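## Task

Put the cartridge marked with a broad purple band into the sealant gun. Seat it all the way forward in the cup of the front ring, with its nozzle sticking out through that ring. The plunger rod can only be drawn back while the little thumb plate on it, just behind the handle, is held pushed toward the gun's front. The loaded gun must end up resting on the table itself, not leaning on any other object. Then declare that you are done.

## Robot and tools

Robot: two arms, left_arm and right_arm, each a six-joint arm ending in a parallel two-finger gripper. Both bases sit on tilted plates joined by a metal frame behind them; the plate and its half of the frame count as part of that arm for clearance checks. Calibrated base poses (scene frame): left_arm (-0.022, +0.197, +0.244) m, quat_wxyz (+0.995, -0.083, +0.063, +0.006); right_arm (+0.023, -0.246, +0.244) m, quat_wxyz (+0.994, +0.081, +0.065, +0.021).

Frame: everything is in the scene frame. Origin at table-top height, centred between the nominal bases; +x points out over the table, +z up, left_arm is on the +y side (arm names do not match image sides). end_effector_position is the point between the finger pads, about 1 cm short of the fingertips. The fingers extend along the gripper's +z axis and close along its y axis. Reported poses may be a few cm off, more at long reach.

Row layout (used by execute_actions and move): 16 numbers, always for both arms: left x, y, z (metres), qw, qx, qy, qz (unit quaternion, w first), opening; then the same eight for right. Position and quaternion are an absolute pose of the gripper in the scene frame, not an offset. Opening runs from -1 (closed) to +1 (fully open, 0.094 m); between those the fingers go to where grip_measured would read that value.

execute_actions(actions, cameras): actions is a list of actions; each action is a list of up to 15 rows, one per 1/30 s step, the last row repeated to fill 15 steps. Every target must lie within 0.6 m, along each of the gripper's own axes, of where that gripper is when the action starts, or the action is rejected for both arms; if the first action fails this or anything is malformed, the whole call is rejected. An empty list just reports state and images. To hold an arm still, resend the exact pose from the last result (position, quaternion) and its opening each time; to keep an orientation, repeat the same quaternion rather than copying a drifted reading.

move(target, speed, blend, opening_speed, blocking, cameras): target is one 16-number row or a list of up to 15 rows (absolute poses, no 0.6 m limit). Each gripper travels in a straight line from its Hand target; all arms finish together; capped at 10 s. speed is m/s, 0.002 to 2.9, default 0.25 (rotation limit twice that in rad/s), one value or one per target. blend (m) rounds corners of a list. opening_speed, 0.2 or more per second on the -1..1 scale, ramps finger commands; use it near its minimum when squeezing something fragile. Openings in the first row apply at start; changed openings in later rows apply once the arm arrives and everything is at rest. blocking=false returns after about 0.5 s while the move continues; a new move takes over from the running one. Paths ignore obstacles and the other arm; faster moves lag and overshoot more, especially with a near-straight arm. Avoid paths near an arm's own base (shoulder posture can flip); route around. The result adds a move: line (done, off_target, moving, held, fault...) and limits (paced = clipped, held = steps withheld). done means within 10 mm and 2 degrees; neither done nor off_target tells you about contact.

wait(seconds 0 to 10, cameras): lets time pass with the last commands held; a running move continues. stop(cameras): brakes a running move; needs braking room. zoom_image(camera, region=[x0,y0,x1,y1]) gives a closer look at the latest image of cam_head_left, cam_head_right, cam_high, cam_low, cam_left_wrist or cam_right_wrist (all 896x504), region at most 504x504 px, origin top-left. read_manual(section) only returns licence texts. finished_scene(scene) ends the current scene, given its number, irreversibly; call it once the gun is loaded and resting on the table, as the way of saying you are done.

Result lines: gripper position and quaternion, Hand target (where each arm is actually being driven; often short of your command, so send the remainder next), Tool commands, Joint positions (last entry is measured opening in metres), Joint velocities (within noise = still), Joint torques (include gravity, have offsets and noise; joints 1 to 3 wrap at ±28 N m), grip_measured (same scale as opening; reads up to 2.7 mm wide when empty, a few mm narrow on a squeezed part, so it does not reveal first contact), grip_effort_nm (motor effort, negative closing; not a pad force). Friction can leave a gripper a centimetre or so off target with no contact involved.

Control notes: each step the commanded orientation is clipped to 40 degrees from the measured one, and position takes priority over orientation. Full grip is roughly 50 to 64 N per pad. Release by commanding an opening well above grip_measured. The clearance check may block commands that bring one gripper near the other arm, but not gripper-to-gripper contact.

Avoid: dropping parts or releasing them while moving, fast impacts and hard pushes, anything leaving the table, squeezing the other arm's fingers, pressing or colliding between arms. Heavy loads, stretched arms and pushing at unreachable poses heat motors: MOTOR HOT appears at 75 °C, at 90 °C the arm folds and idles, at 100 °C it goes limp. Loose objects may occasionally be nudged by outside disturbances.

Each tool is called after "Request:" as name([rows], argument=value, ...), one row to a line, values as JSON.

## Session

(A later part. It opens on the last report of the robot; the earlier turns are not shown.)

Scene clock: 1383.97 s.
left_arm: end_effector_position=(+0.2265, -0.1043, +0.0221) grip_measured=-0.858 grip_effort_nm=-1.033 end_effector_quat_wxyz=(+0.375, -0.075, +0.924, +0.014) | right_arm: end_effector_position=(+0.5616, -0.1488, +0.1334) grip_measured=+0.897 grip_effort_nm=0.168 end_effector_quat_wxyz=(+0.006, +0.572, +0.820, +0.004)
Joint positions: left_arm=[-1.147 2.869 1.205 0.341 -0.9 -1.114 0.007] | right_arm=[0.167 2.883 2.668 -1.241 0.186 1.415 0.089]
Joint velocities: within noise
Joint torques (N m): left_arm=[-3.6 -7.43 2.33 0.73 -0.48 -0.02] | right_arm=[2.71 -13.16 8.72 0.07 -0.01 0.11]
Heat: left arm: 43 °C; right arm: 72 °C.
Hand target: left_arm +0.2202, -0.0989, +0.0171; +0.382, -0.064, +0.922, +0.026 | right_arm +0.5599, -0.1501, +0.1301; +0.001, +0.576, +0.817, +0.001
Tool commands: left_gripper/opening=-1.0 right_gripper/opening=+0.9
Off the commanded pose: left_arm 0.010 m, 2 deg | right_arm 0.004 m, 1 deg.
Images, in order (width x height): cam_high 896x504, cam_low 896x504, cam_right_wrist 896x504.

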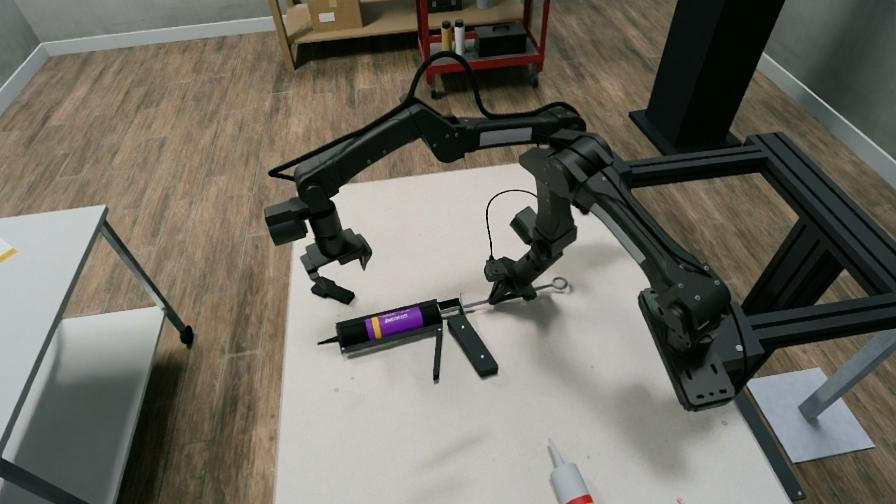

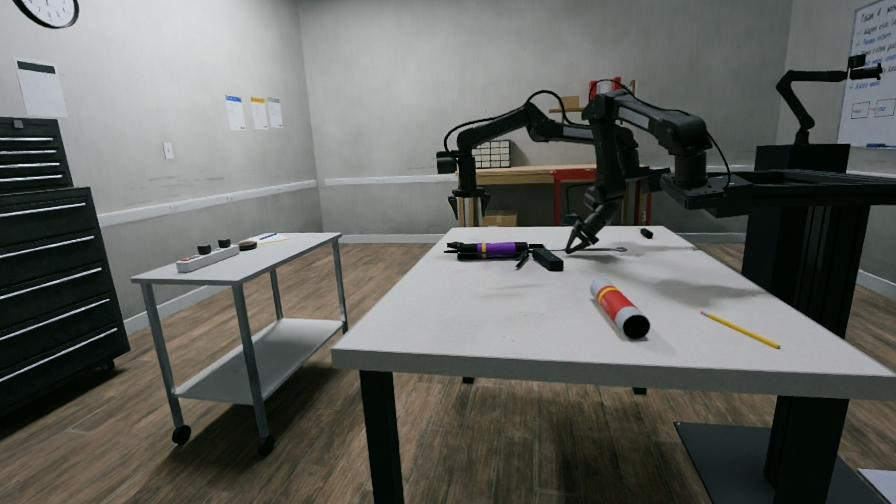

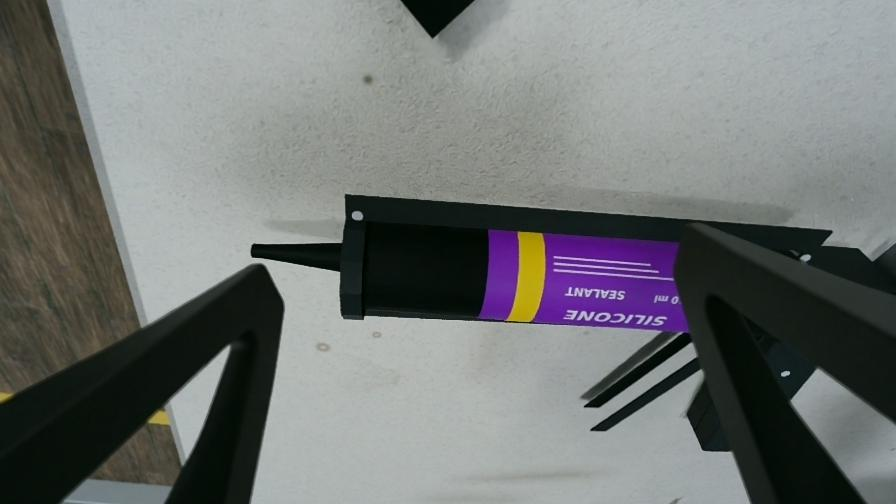

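Request:
move(target=[0.22,-0.099,0.017,0.3818,-0.0645,0.9217,0.0267,-1,0.28,-0.28,0.24,0,0.5764,0.8171,0,0.9], cameras=[])

Request:
wait(seconds=10, cameras=[])

Request:
wait(seconds=10, cameras=["cam_low","cam_head_right","cam_head_left"])

Request:
zoom_image(camera="cam_low", region=[430, 220, 540, 280])

Scene clock: 1403.77 s.
left_arm: end_effector_position=(+0.2265, -0.1043, +0.0221) grip_measured=-0.858 grip_effort_nm=-1.033 end_effector_quat_wxyz=(+0.375, -0.075, +0.924, +0.014) | right_arm: end_effector_position=(+0.2830, -0.2787, +0.2375) grip_measured=+0.897 grip_effort_nm=0.168 end_effector_quat_wxyz=(+0.001, +0.575, +0.818, -0.001)
Joint positions: left_arm=[-1.147 2.869 1.205 0.341 -0.9 -1.114 0.007] | right_arm=[-0.055 1.476 0.813 -0.77 0.16 1.201 0.089]
Joint velocities: within noise
Joint torques (N m): left_arm=[-3.59 -7.56 2.28 0.69 -0.5 -0.02] | right_arm=[0.36 -6.93 5.04 0.11 -0.02 0]
Heat: left arm: 43 °C; right arm: 72 °C.
Hand target: left_arm +0.2202, -0.0989, +0.0171; +0.382, -0.064, +0.922, +0.026 | right_arm +0.2800, -0.2800, +0.2399; +0.000, +0.577, +0.817, +0.000
Off the commanded pose: left_arm 0.010 m, 2 deg | right_arm 0.004 m, 0 deg.
move: done
No camera images: "cameras" was empty.

Scene clock: 1413.77 s.
left_arm: end_effector_position=(+0.2265, -0.1043, +0.0221) grip_measured=-0.858 grip_effort_nm=-1.028 end_effector_quat_wxyz=(+0.375, -0.075, +0.924, +0.014) | right_arm: end_effector_position=(+0.2830, -0.2786, +0.2375) grip_measured=+0.897 grip_effort_nm=0.164 end_effector_quat_wxyz=(+0.001, +0.575, +0.818, -0.001)
Joint positions: left_arm=[-1.147 2.869 1.205 0.341 -0.9 -1.114 0.007] | right_arm=[-0.055 1.476 0.813 -0.77 0.16 1.201 0.089]
Joint velocities: within noise
Joint torques (N m): left_arm=[-3.6 -7.5 2.07 0.7 -0.48 0.01] | right_arm=[0.4 -6.94 5.01 0.12 -0.01 0.01]
Heat: left arm: 43 °C; right arm: 67 °C.
Hand target: left_arm +0.2202, -0.0989, +0.0171; +0.382, -0.064, +0.922, +0.026 | right_arm +0.2800, -0.2800, +0.2399; +0.000, +0.577, +0.817, +0.000
Tool commands: left_gripper/opening=-1.0 right_gripper/opening=+0.9
Off the commanded pose: left_arm 0.010 m, 2 deg | right_arm 0.004 m, 0 deg.
wait: 10.00 s; at rest by 0.17 s
No camera images: "cameras" was empty.

Scene clock: 1423.77 s.
left_arm: end_effector_position=(+0.2265, -0.1043, +0.0221) grip_measured=-0.858 grip_effort_nm=-1.028 end_effector_quat_wxyz=(+0.375, -0.075, +0.924, +0.014) | right_arm: end_effector_position=(+0.2830, -0.2785, +0.2375) grip_measured=+0.897 grip_effort_nm=0.168 end_effector_quat_wxyz=(+0.001, +0.574, +0.819, -0.001)
Joint positions: left_arm=[-1.147 2.869 1.205 0.341 -0.9 -1.114 0.007] | right_arm=[-0.055 1.476 0.813 -0.77 0.159 1.2 0.089]
Joint velocities: within noise
Joint torques (N m): left_arm=[-3.58 -7.61 2.25 0.7 -0.49 -0.01] | right_arm=[0.35 -6.93 5.04 0.11 -0.01 -0.01]
Heat: left arm: 43 °C; right arm: 63 °C.
Hand target: left_arm +0.2202, -0.0989, +0.0171; +0.382, -0.064, +0.922, +0.026 | right_arm +0.2800, -0.2800, +0.2399; +0.000, +0.576, +0.817, +0.000
Tool commands: left_gripper/opening=-1.0 right_gripper/opening=+0.9
Off the commanded pose: left_arm 0.010 m, 2 deg | right_arm 0.004 m, 0 deg.
wait: 10.00 s; at rest by 0.17 s
Images, in order (width x height): cam_head_left 896x504, cam_head_right 896x504, cam_low 896x504.

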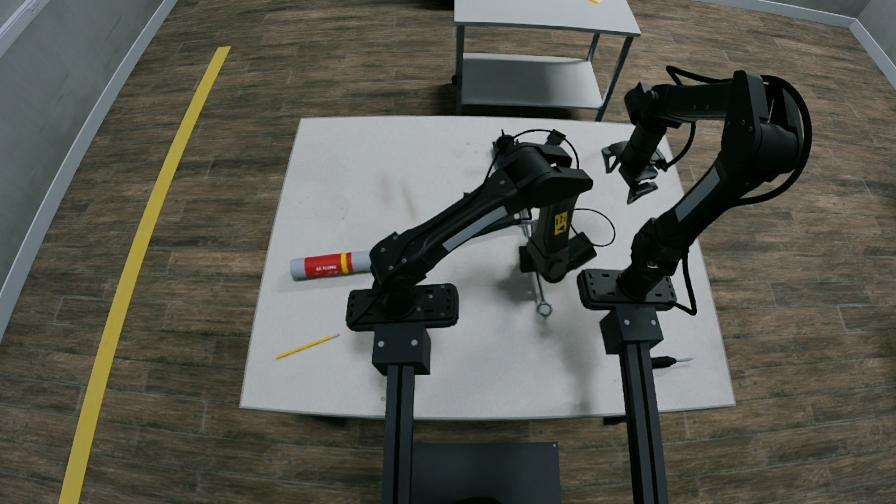

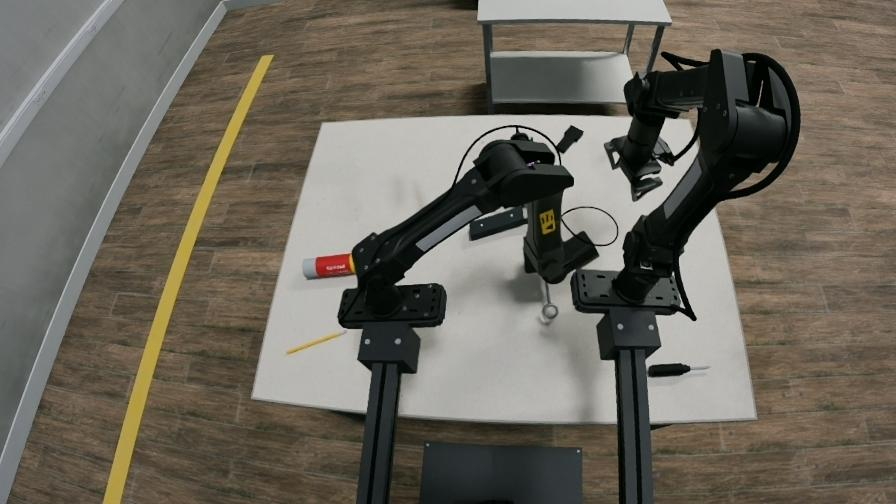

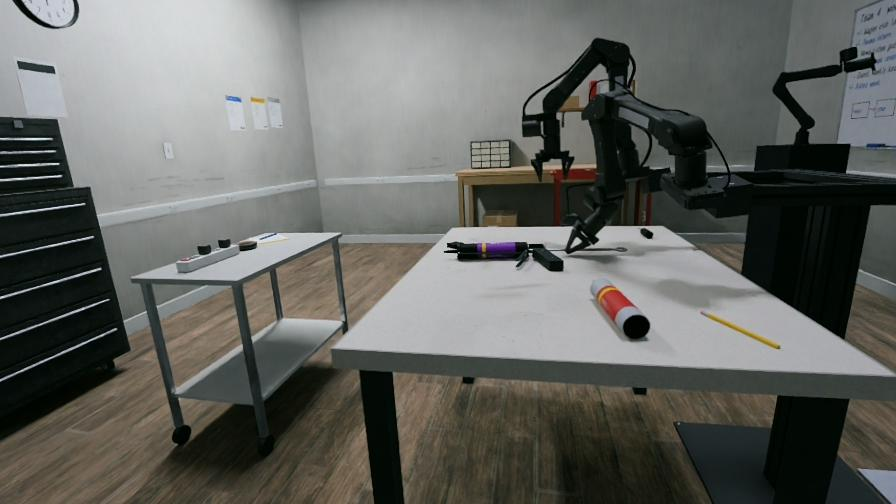

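Scaled by 4.582 from the camera's 896x504 image, which has a finer 1280x720 frame.

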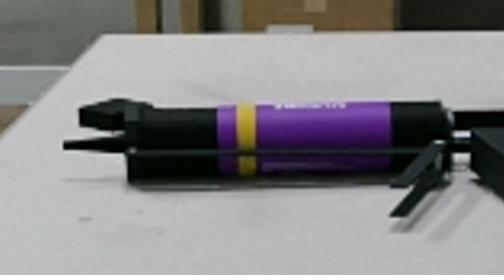

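Request:
move([
  [0.22,-0.099,0.017,0.3818,-0.0645,0.9217,0.0267,-1,0.40,-0.12,0.15,0,-0.0697,0.9976,0,0.5],
  [0.22,-0.099,0.017,0.3818,-0.0645,0.9217,0.0267,-1,0.505,-0.068,0.085,0,-0.0697,0.9976,0,0.5],
], cameras=["cam_right_wrist","cam_low"])

Request:
zoom_image(camera="cam_right_wrist", region=[250, 0, 754, 504])

Scene clock: 1444.33 s.
left_arm: end_effector_position=(+0.2265, -0.1043, +0.0221) grip_measured=-0.858 grip_effort_nm=-1.028 end_effector_quat_wxyz=(+0.375, -0.075, +0.924, +0.014) | right_arm: end_effector_position=(+0.5058, -0.0726, +0.0878) grip_measured=+0.503 grip_effort_nm=-0.125 end_effector_quat_wxyz=(+0.001, -0.063, +0.998, +0.007)
Joint positions: left_arm=[-1.147 2.869 1.205 0.341 -0.9 -1.114 0.007] | right_arm=[0.311 2.772 2.19 -0.91 0.183 0.219 0.071]
Joint velocities: within noise
Joint torques (N m): left_arm=[-3.52 -7.46 2.22 0.72 -0.5 -0.02] | right_arm=[4.12 -12.31 8.25 0.06 0.13 0.02]
Heat: left arm: 43 °C; right arm: 61 °C.
Hand target: left_arm +0.2202, -0.0989, +0.0171; +0.382, -0.064, +0.922, +0.026 | right_arm +0.5049, -0.0680, +0.0851; +0.001, -0.070, +0.998, +0.000
Off the commanded pose: left_arm 0.010 m, 2 deg | right_arm 0.005 m, 1 deg.
move: done
Images, in order (width x height): cam_low 896x504, cam_right_wrist 896x504.

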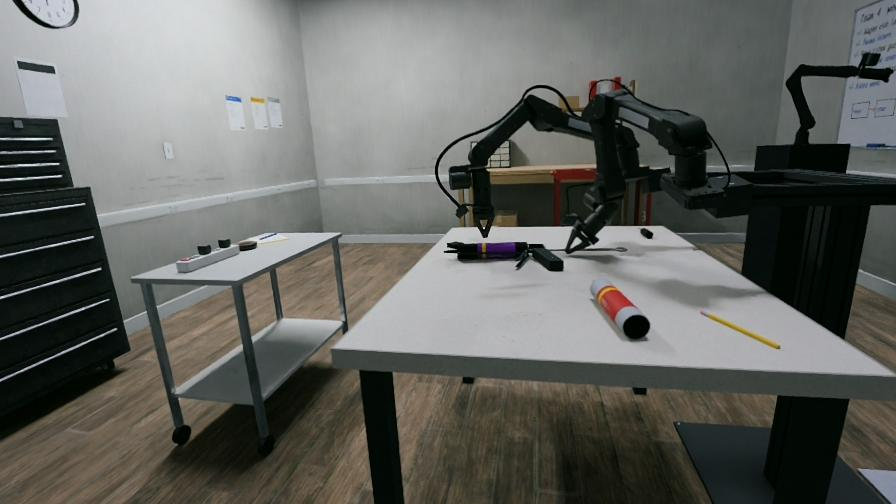

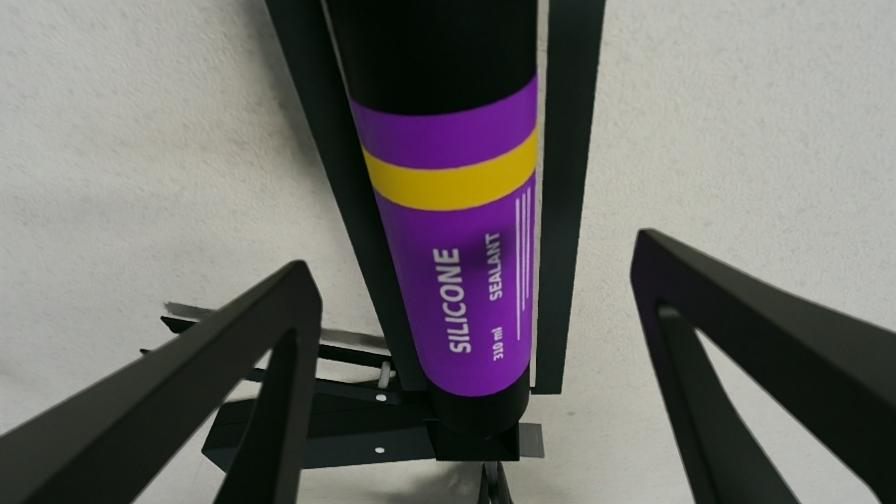

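Scaled by 1.000.

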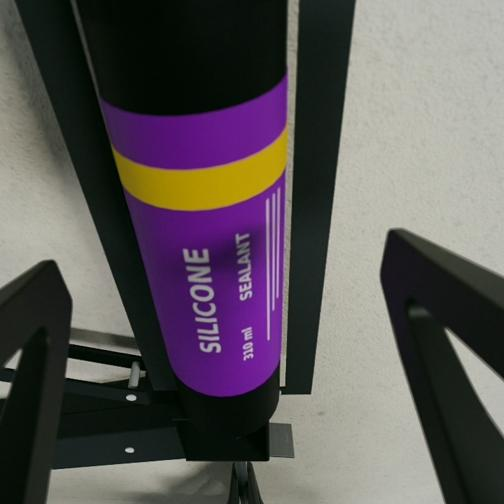

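Request:
move([
  [0.22,-0.099,0.017,0.3818,-0.0645,0.9217,0.0267,-1,0.505,-0.063,0.035,0,-0.0697,0.9976,0,0.5],
], speed=0.12, cameras=["cam_right_wrist"])

Scene clock: 1452.80 s.
left_arm: end_effector_position=(+0.2266, -0.1042, +0.0222) grip_measured=-0.858 grip_effort_nm=-1.028 end_effector_quat_wxyz=(+0.376, -0.074, +0.924, +0.014) | right_arm: end_effector_position=(+0.4996, -0.0659, +0.0418) grip_measured=+0.502 grip_effort_nm=-0.105 end_effector_quat_wxyz=(-0.011, -0.068, +0.998, +0.001)
Joint positions: left_arm=[-1.147 2.869 1.205 0.341 -0.901 -1.113 0.007] | right_arm=[0.311 2.91 2.277 -0.886 0.187 0.214 0.071]
Joint velocities: within noise
Joint torques (N m): left_arm=[-3.59 -7.69 2.28 0.7 -0.52 -0.02] | right_arm=[3.3 -12 7.75 0.41 0.11 -0.06]
Heat: left arm: 43 °C; right arm: 62 °C.
Hand target: left_arm +0.2202, -0.0989, +0.0171; +0.382, -0.064, +0.922, +0.027 | right_arm +0.5047, -0.0632, +0.0352; +0.000, -0.069, +0.998, +0.000
Off the commanded pose: left_arm 0.010 m, 2 deg | right_arm 0.009 m, 1 deg.
move: done
Images, in order (width x height): cam_right_wrist 896x504.

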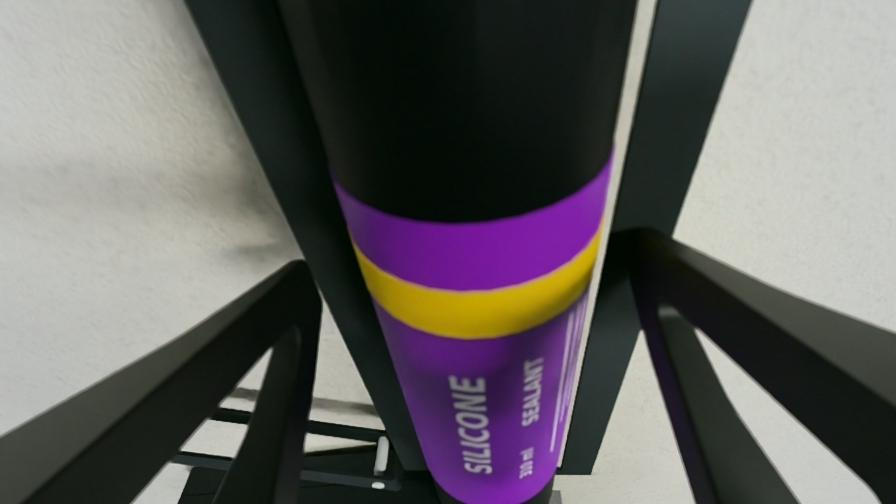

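Request:
move([
  [0.22,-0.099,0.017,0.3818,-0.0645,0.9217,0.0267,-1,0.505,-0.063,0.035,0,-0.0697,0.9976,0,-0.06],
], opening_speed=0.6, cameras=["cam_right_wrist"])

Scene clock: 1458.70 s.
left_arm: end_effector_position=(+0.2266, -0.1042, +0.0222) grip_measured=-0.858 grip_effort_nm=-1.028 end_effector_quat_wxyz=(+0.376, -0.074, +0.924, +0.014) | right_arm: end_effector_position=(+0.4996, -0.0674, +0.0405) grip_measured=-0.019 grip_effort_nm=-0.930 end_effector_quat_wxyz=(-0.010, -0.069, +0.998, -0.003)
Joint positions: left_arm=[-1.147 2.869 1.205 0.341 -0.901 -1.113 0.007] | right_arm=[0.311 2.913 2.278 -0.886 0.196 0.213 0.046]
Joint velocities: within noise
Joint torques (N m): left_arm=[-3.58 -7.51 2.25 0.7 -0.49 -0.04] | right_arm=[3.28 -12.25 7.77 0.38 0.02 0.01]
Heat: left arm: 43 °C; right arm: 65 °C.
Hand target: left_arm +0.2202, -0.0989, +0.0171; +0.382, -0.064, +0.922, +0.027 | right_arm +0.5048, -0.0632, +0.0353; +0.000, -0.070, +0.998, +0.000
Off the commanded pose: left_arm 0.010 m, 2 deg | right_arm 0.009 m, 1 deg.
move: done
Images, in order (width x height): cam_right_wrist 896x504.

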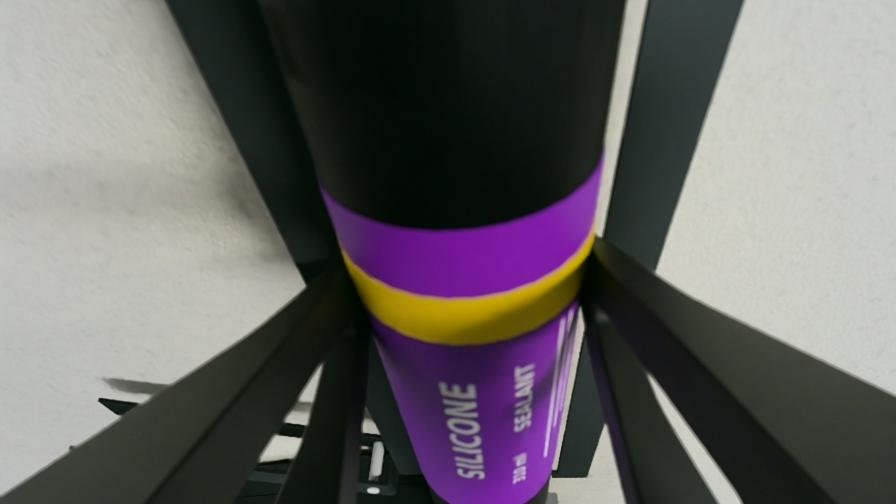

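Request:
move([
  [0.22,-0.099,0.017,0.3818,-0.0645,0.9217,0.0267,-1,0.50,-0.071,0.05,0,-0.0697,0.9976,0,-0.06],
], speed=0.05, cameras=["cam_right_wrist","cam_low"])

Request:
zoom_image(camera="cam_low", region=[430, 220, 540, 280])

Scene clock: 1461.57 s.
left_arm: end_effector_position=(+0.2266, -0.1042, +0.0222) grip_measured=-0.858 grip_effort_nm=-1.028 end_effector_quat_wxyz=(+0.376, -0.074, +0.924, +0.014) | right_arm: end_effector_position=(+0.4978, -0.0680, +0.0402) grip_measured=-0.024 grip_effort_nm=-1.009 end_effector_quat_wxyz=(-0.002, -0.070, +0.998, -0.001)
Joint positions: left_arm=[-1.147 2.869 1.205 0.341 -0.901 -1.113 0.007] | right_arm=[0.311 2.881 2.208 -0.831 0.196 0.208 0.046]
Joint velocities: within noise
Joint torques (N m): left_arm=[-3.6 -7.49 2.3 0.68 -0.49 -0.04] | right_arm=[2.69 -16.55 4.22 0.12 0.02 -0.04]
Heat: left arm: 43 °C; right arm: 65 °C.
Hand target: left_arm +0.2202, -0.0989, +0.0171; +0.382, -0.064, +0.922, +0.027 | right_arm +0.5001, -0.0710, +0.0498; +0.000, -0.070, +0.998, +0.000
Off the commanded pose: left_arm 0.010 m, 2 deg | right_arm 0.011 m, 0 deg.
move: off_target (right_arm)
Images, in order (width x height): cam_low 896x504, cam_right_wrist 896x504.

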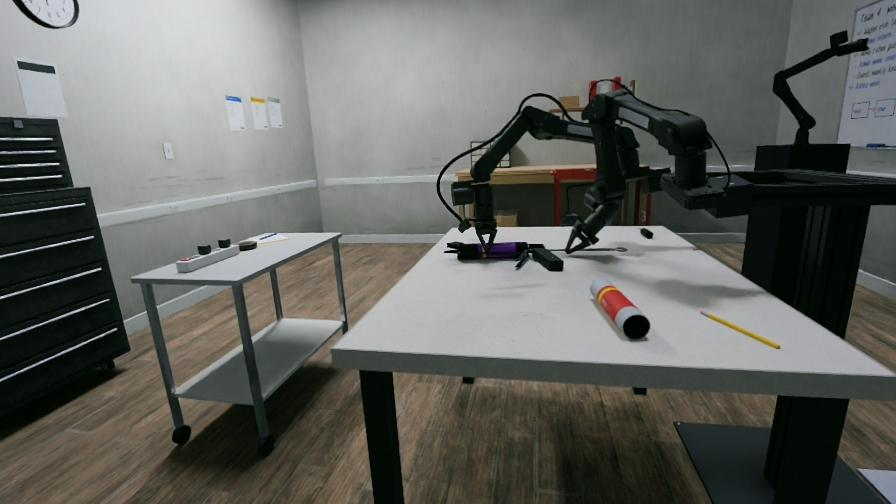

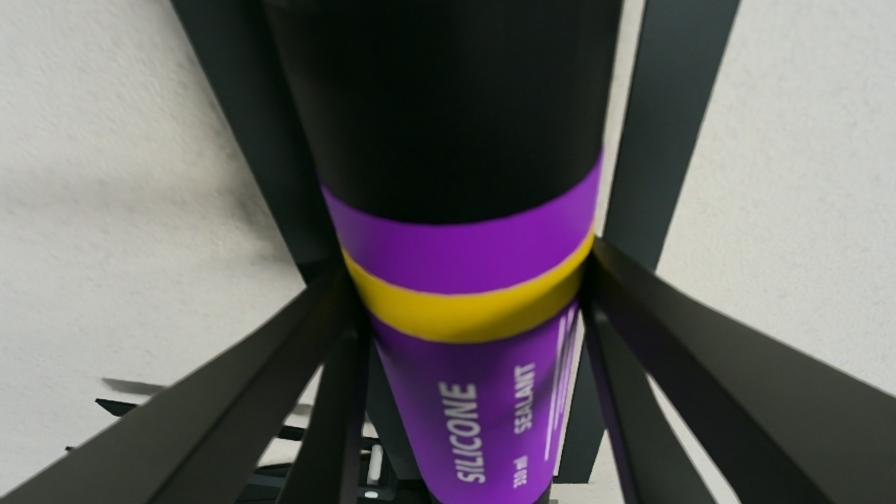

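Scaled by 4.582 from the camera's 896x504 image, which has a finer 1280x720 frame.

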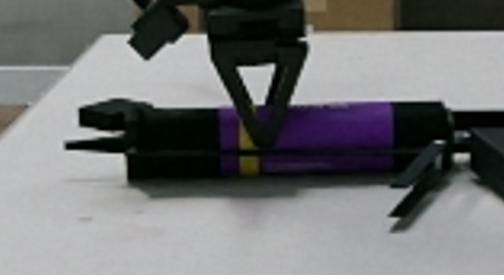

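Request:
move([
  [0.22,-0.099,0.017,0.3818,-0.0645,0.9217,0.0267,-1,0.50,-0.072,0.056,0,-0.0697,0.9976,0,-0.06],
], speed=0.05, cameras=["cam_right_wrist","cam_low"])

Request:
zoom_image(camera="cam_low", region=[430, 220, 540, 280])

Scene clock: 1464.73 s.
left_arm: end_effector_position=(+0.2266, -0.1042, +0.0222) grip_measured=-0.858 grip_effort_nm=-1.028 end_effector_quat_wxyz=(+0.376, -0.074, +0.924, +0.014) | right_arm: end_effector_position=(+0.4953, -0.0689, +0.0404) grip_measured=-0.024 grip_effort_nm=-1.009 end_effector_quat_wxyz=(-0.005, -0.070, +0.998, -0.002)
Joint positions: left_arm=[-1.147 2.869 1.205 0.341 -0.901 -1.113 0.007] | right_arm=[0.311 2.874 2.193 -0.829 0.196 0.208 0.046]
Joint velocities: within noise
Joint torques (N m): left_arm=[-3.43 -7.56 2.28 0.72 -0.49 -0.06] | right_arm=[2.85 -17.47 4.51 0.05 -0.01 -0.04]
Heat: left arm: 43 °C; right arm: 68 °C.
Hand target: left_arm +0.2202, -0.0989, +0.0171; +0.382, -0.064, +0.922, +0.027 | right_arm +0.5000, -0.0720, +0.0555; +0.000, -0.070, +0.998, +0.000
Off the commanded pose: left_arm 0.010 m, 2 deg | right_arm 0.017 m, 1 deg.
move: off_target (right_arm)
Images, in order (width x height): cam_low 896x504, cam_right_wrist 896x504.

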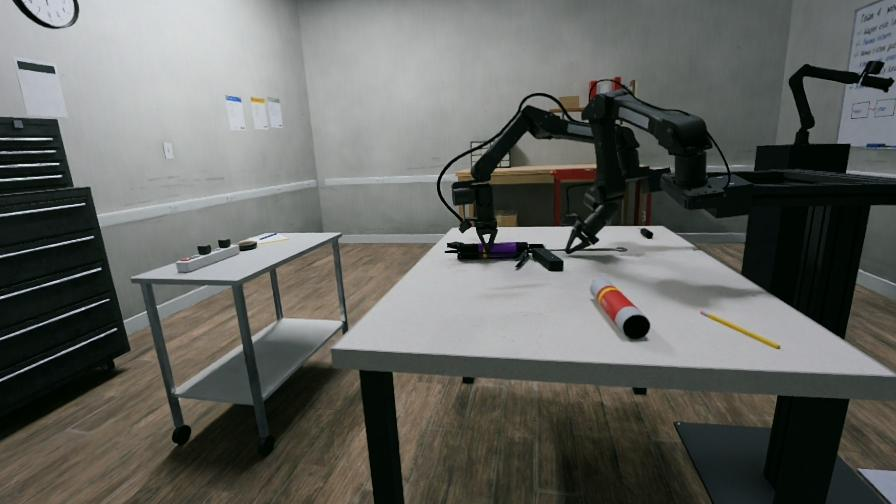

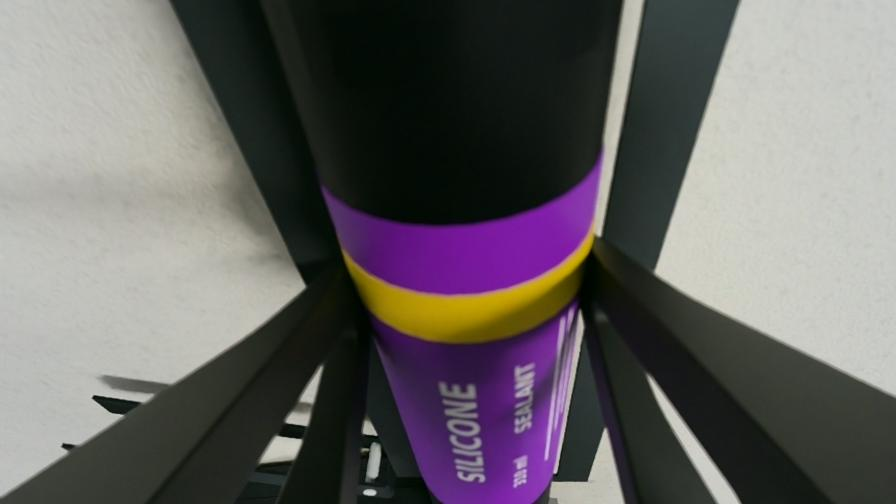

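Scaled by 4.582 from the camera's 896x504 image, which has a finer 1280x720 frame.

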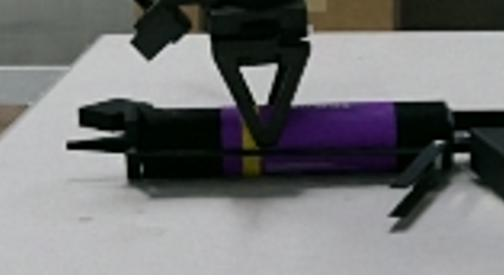

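Request:
move([
  [0.22,-0.099,0.017,0.3818,-0.0645,0.9217,0.0267,-1,0.508,-0.072,0.062,0,-0.0697,0.9976,0,-0.06],
], speed=0.05, cameras=["cam_right_wrist","cam_low"])

Request:
zoom_image(camera="cam_low", region=[430, 220, 540, 280])

Scene clock: 1468.20 s.
left_arm: end_effector_position=(+0.2266, -0.1042, +0.0222) grip_measured=-0.858 grip_effort_nm=-1.028 end_effector_quat_wxyz=(+0.376, -0.074, +0.924, +0.014) | right_arm: end_effector_position=(+0.4969, -0.0712, +0.0448) grip_measured=-0.024 grip_effort_nm=-1.009 end_effector_quat_wxyz=(-0.009, -0.071, +0.997, -0.003)
Joint positions: left_arm=[-1.147 2.869 1.205 0.341 -0.901 -1.113 0.007] | right_arm=[0.308 2.874 2.215 -0.858 0.196 0.204 0.046]
Joint velocities: within noise
Joint torques (N m): left_arm=[-3.52 -7.47 2.3 0.7 -0.47 0] | right_arm=[2.81 -15.83 8.66 -0.17 0 -0.04]
Heat: left arm: 43 °C; right arm: 68 °C.
Hand target: left_arm +0.2202, -0.0989, +0.0171; +0.382, -0.064, +0.922, +0.027 | right_arm +0.5078, -0.0721, +0.0618; +0.001, -0.070, +0.998, +0.000
Off the commanded pose: left_arm 0.010 m, 2 deg | right_arm 0.020 m, 1 deg.
move: off_target (right_arm)
Images, in order (width x height): cam_low 896x504, cam_right_wrist 896x504.

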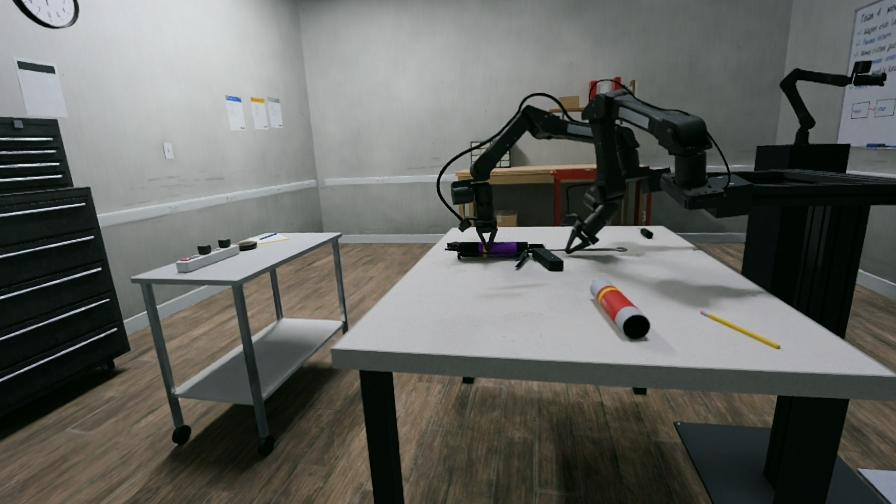

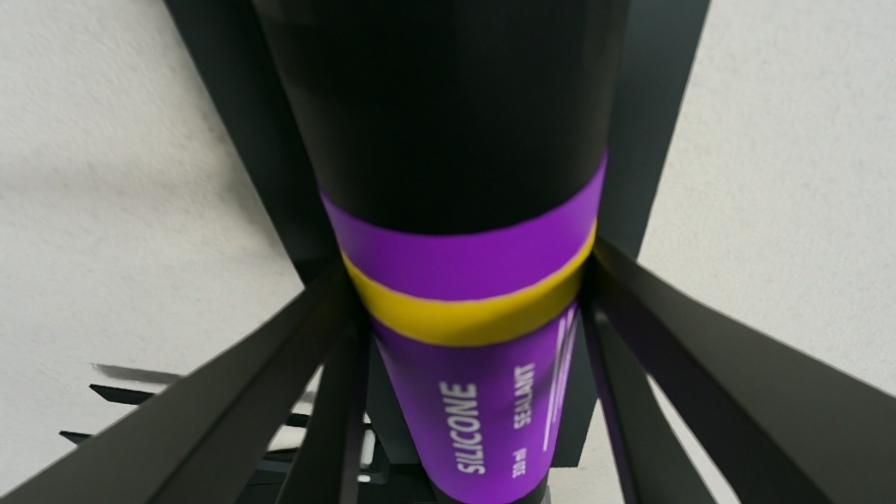

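Scaled by 4.582 from the camera's 896x504 image, which has a finer 1280x720 frame.

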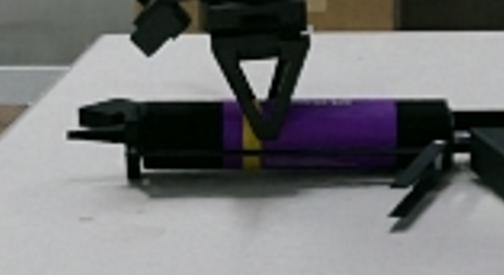

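Request:
move([
  [0.22,-0.099,0.017,0.3818,-0.0645,0.9217,0.0267,-1,0.504,-0.070,0.054,0,-0.0697,0.9976,0,-0.06],
], speed=0.05, cameras=["cam_right_wrist","cam_low"])

Request:
zoom_image(camera="cam_low", region=[430, 220, 540, 280])

Scene clock: 1472.53 s.
left_arm: end_effector_position=(+0.2266, -0.1042, +0.0222) grip_measured=-0.858 grip_effort_nm=-1.028 end_effector_quat_wxyz=(+0.376, -0.074, +0.924, +0.014) | right_arm: end_effector_position=(+0.4969, -0.0712, +0.0448) grip_measured=-0.025 grip_effort_nm=-1.009 end_effector_quat_wxyz=(-0.009, -0.071, +0.997, -0.003)
Joint positions: left_arm=[-1.147 2.869 1.205 0.341 -0.901 -1.113 0.007] | right_arm=[0.308 2.874 2.215 -0.858 0.196 0.204 0.046]
Joint velocities: within noise
Joint torques (N m): left_arm=[-3.4 -7.64 2.25 0.71 -0.45 -0.04] | right_arm=[3.1 -15.09 6.86 0.08 -0.02 0.01]
Heat: left arm: 43 °C; right arm: 68 °C.
Hand target: left_arm +0.2202, -0.0989, +0.0171; +0.382, -0.064, +0.922, +0.027 | right_arm +0.5039, -0.0701, +0.0540; +0.000, -0.070, +0.998, +0.000
Off the commanded pose: left_arm 0.010 m, 2 deg | right_arm 0.012 m, 1 deg.
move: off_target (right_arm)
Images, in order (width x height): cam_low 896x504, cam_right_wrist 896x504.

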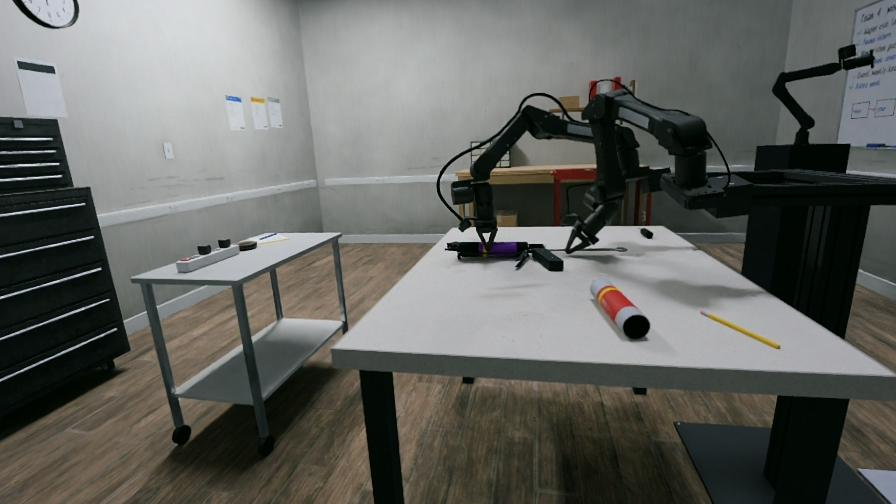

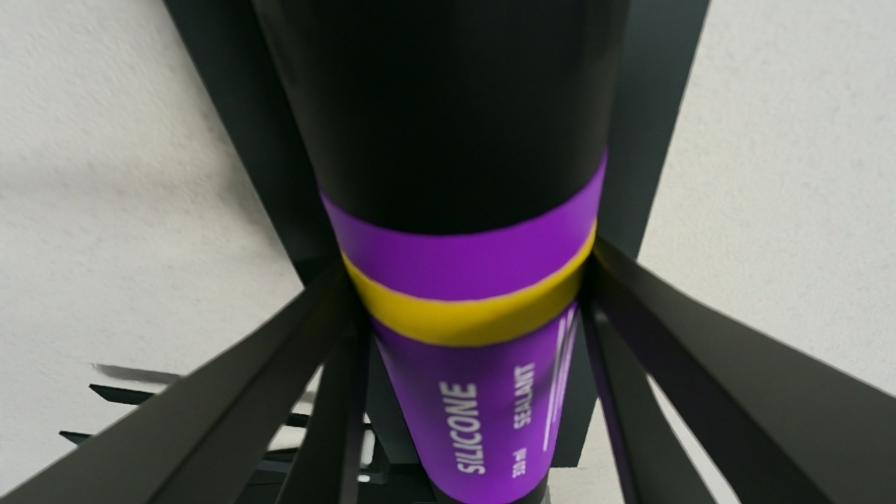

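Scaled by 4.582 from the camera's 896x504 image, which has a finer 1280x720 frame.

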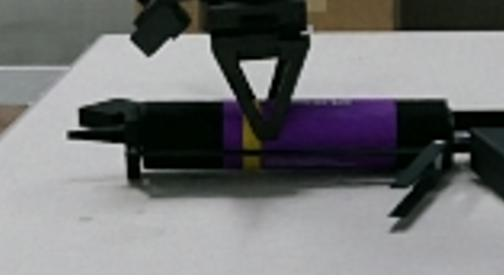

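Request:
move([
  [0.22,-0.099,0.017,0.3818,-0.0645,0.9217,0.0267,-1,0.504,-0.067,0.046,0,-0.0697,0.9976,0,-0.06],
], speed=0.05, cameras=["cam_low"])

Request:
zoom_image(camera="cam_low", region=[430, 220, 540, 280])

Scene clock: 1475.50 s.
left_arm: end_effector_position=(+0.2266, -0.1042, +0.0222) grip_measured=-0.858 grip_effort_nm=-1.028 end_effector_quat_wxyz=(+0.376, -0.074, +0.924, +0.014) | right_arm: end_effector_position=(+0.4970, -0.0706, +0.0424) grip_measured=-0.025 grip_effort_nm=-1.004 end_effector_quat_wxyz=(-0.008, -0.071, +0.997, -0.003)
Joint positions: left_arm=[-1.147 2.869 1.205 0.341 -0.901 -1.113 0.007] | right_arm=[0.308 2.882 2.221 -0.855 0.196 0.204 0.046]
Joint velocities: within noise
Joint torques (N m): left_arm=[-3.52 -7.45 2.35 0.69 -0.48 -0.02] | right_arm=[3.28 -13.45 8.35 0.13 0.03 0.03]
Heat: left arm: 43 °C; right arm: 68 °C.
Hand target: left_arm +0.2202, -0.0989, +0.0171; +0.382, -0.064, +0.922, +0.027 | right_arm +0.5039, -0.0671, +0.0462; +0.000, -0.070, +0.998, +0.000
Off the commanded pose: left_arm 0.010 m, 2 deg | right_arm 0.009 m, 1 deg.
move: done
Images, in order (width x height): cam_low 896x504.

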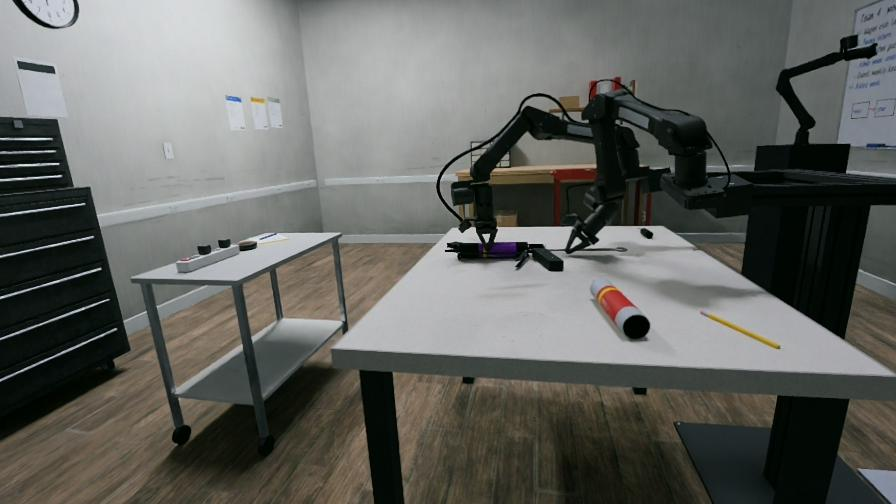

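Scaled by 4.582 from the camera's 896x504 image, which has a finer 1280x720 frame.

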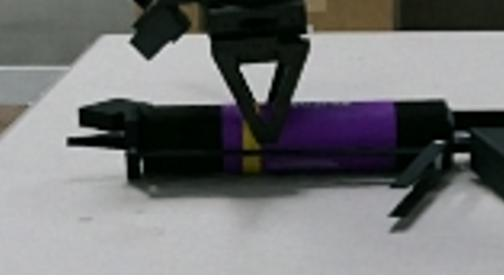

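Request:
move([
  [0.22,-0.099,0.017,0.3818,-0.0645,0.9217,0.0267,-1,0.512,-0.064,0.046,0,-0.0697,0.9976,0,-0.06],
], speed=0.05, cameras=["cam_low","cam_right_wrist"])

Request:
zoom_image(camera="cam_low", region=[430, 220, 540, 280])

Scene clock: 1479.70 s.
left_arm: end_effector_position=(+0.2266, -0.1042, +0.0222) grip_measured=-0.858 grip_effort_nm=-1.028 end_effector_quat_wxyz=(+0.376, -0.074, +0.924, +0.014) | right_arm: end_effector_position=(+0.5006, -0.0691, +0.0411) grip_measured=-0.025 grip_effort_nm=-1.004 end_effector_quat_wxyz=(-0.017, -0.073, +0.997, -0.005)
Joint positions: left_arm=[-1.147 2.869 1.205 0.341 -0.901 -1.113 0.007] | right_arm=[0.308 2.933 2.325 -0.926 0.196 0.204 0.046]
Joint velocities: within noise
Joint torques (N m): left_arm=[-3.52 -7.53 2.28 0.67 -0.49 -0.02] | right_arm=[3.34 -13.7 8.95 0.24 0 0.01]
Heat: left arm: 42 °C; right arm: 70 °C.
Hand target: left_arm +0.2202, -0.0989, +0.0171; +0.382, -0.064, +0.922, +0.027 | right_arm +0.5116, -0.0642, +0.0462; +0.000, -0.070, +0.998, +0.000
Off the commanded pose: left_arm 0.010 m, 2 deg | right_arm 0.013 m, 2 deg.
move: off_target (right_arm)
Images, in order (width x height): cam_low 896x504, cam_right_wrist 896x504.

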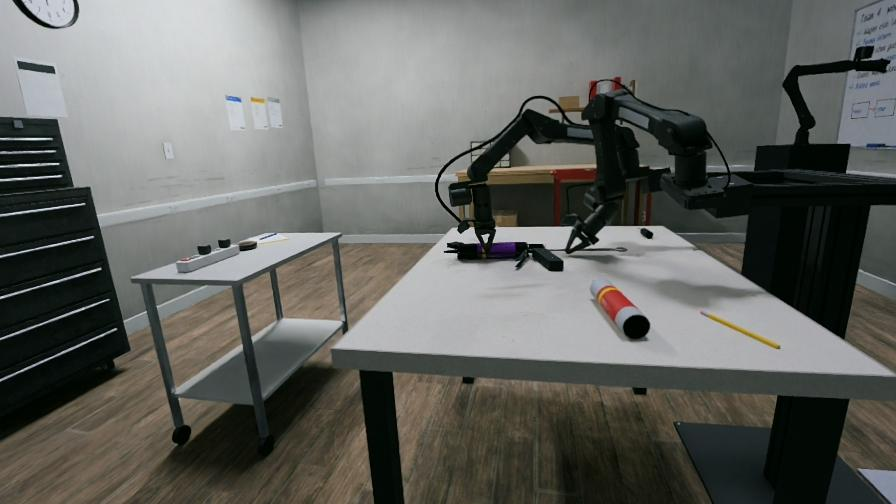

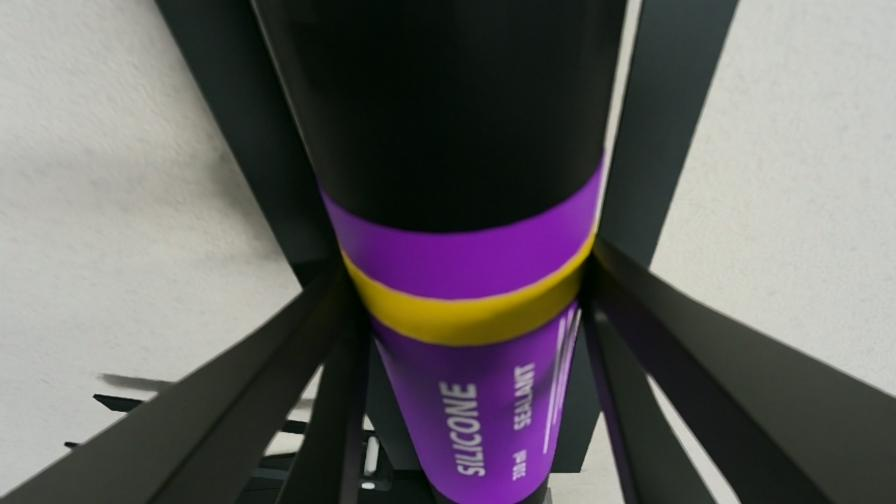

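Scaled by 4.582 from the camera's 896x504 image, which has a finer 1280x720 frame.

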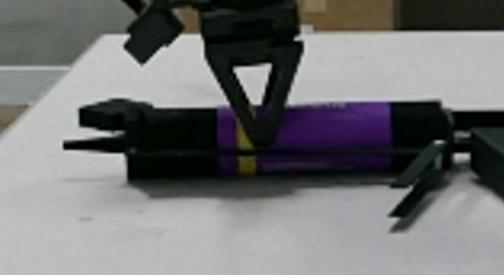

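Request:
move([
  [0.22,-0.099,0.017,0.3818,-0.0645,0.9217,0.0267,-1,0.52,-0.063,0.049,0,-0.0697,0.9976,0,-0.06],
], speed=0.05, cameras=["cam_low","cam_right_wrist"])

Request:
zoom_image(camera="cam_low", region=[430, 220, 540, 280])

Scene clock: 1484.17 s.
left_arm: end_effector_position=(+0.2266, -0.1042, +0.0222) grip_measured=-0.858 grip_effort_nm=-1.028 end_effector_quat_wxyz=(+0.376, -0.074, +0.924, +0.014) | right_arm: end_effector_position=(+0.5011, -0.0689, +0.0413) grip_measured=-0.025 grip_effort_nm=-1.009 end_effector_quat_wxyz=(-0.029, -0.075, +0.997, -0.009)
Joint positions: left_arm=[-1.147 2.869 1.205 0.341 -0.901 -1.113 0.007] | right_arm=[0.308 2.982 2.43 -1.008 0.196 0.204 0.046]
Joint velocities: within noise
Joint torques (N m): left_arm=[-3.49 -7.58 2.15 0.7 -0.47 -0.04] | right_arm=[3.19 -14.27 9.62 0.35 0 0.02]
Heat: left arm: 42 °C; right arm: 71 °C.
Hand target: left_arm +0.2202, -0.0989, +0.0171; +0.382, -0.064, +0.922, +0.027 | right_arm +0.5193, -0.0635, +0.0498; +0.000, -0.070, +0.998, +0.000
Off the commanded pose: left_arm 0.010 m, 2 deg | right_arm 0.021 m, 4 deg.
move: off_target (right_arm)
Images, in order (width x height): cam_low 896x504, cam_right_wrist 896x504.

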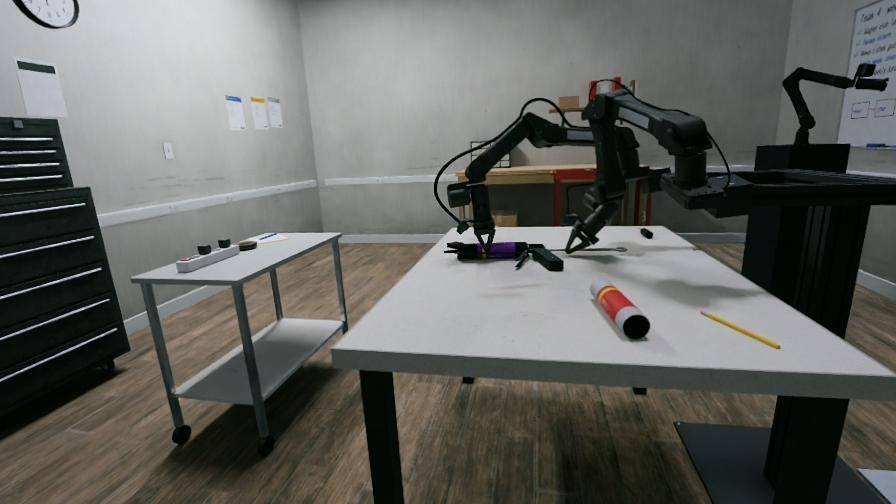

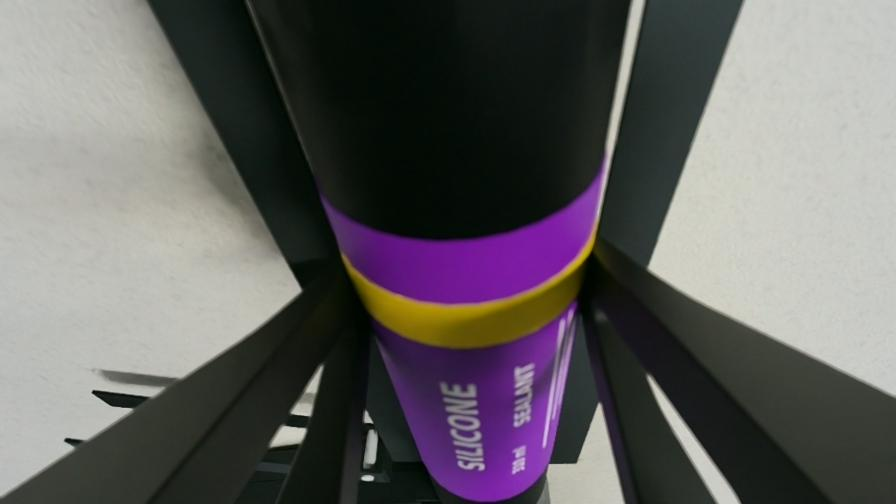

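Scaled by 4.582 from the camera's 896x504 image, which has a finer 1280x720 frame.

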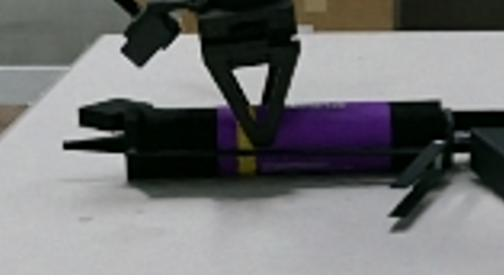

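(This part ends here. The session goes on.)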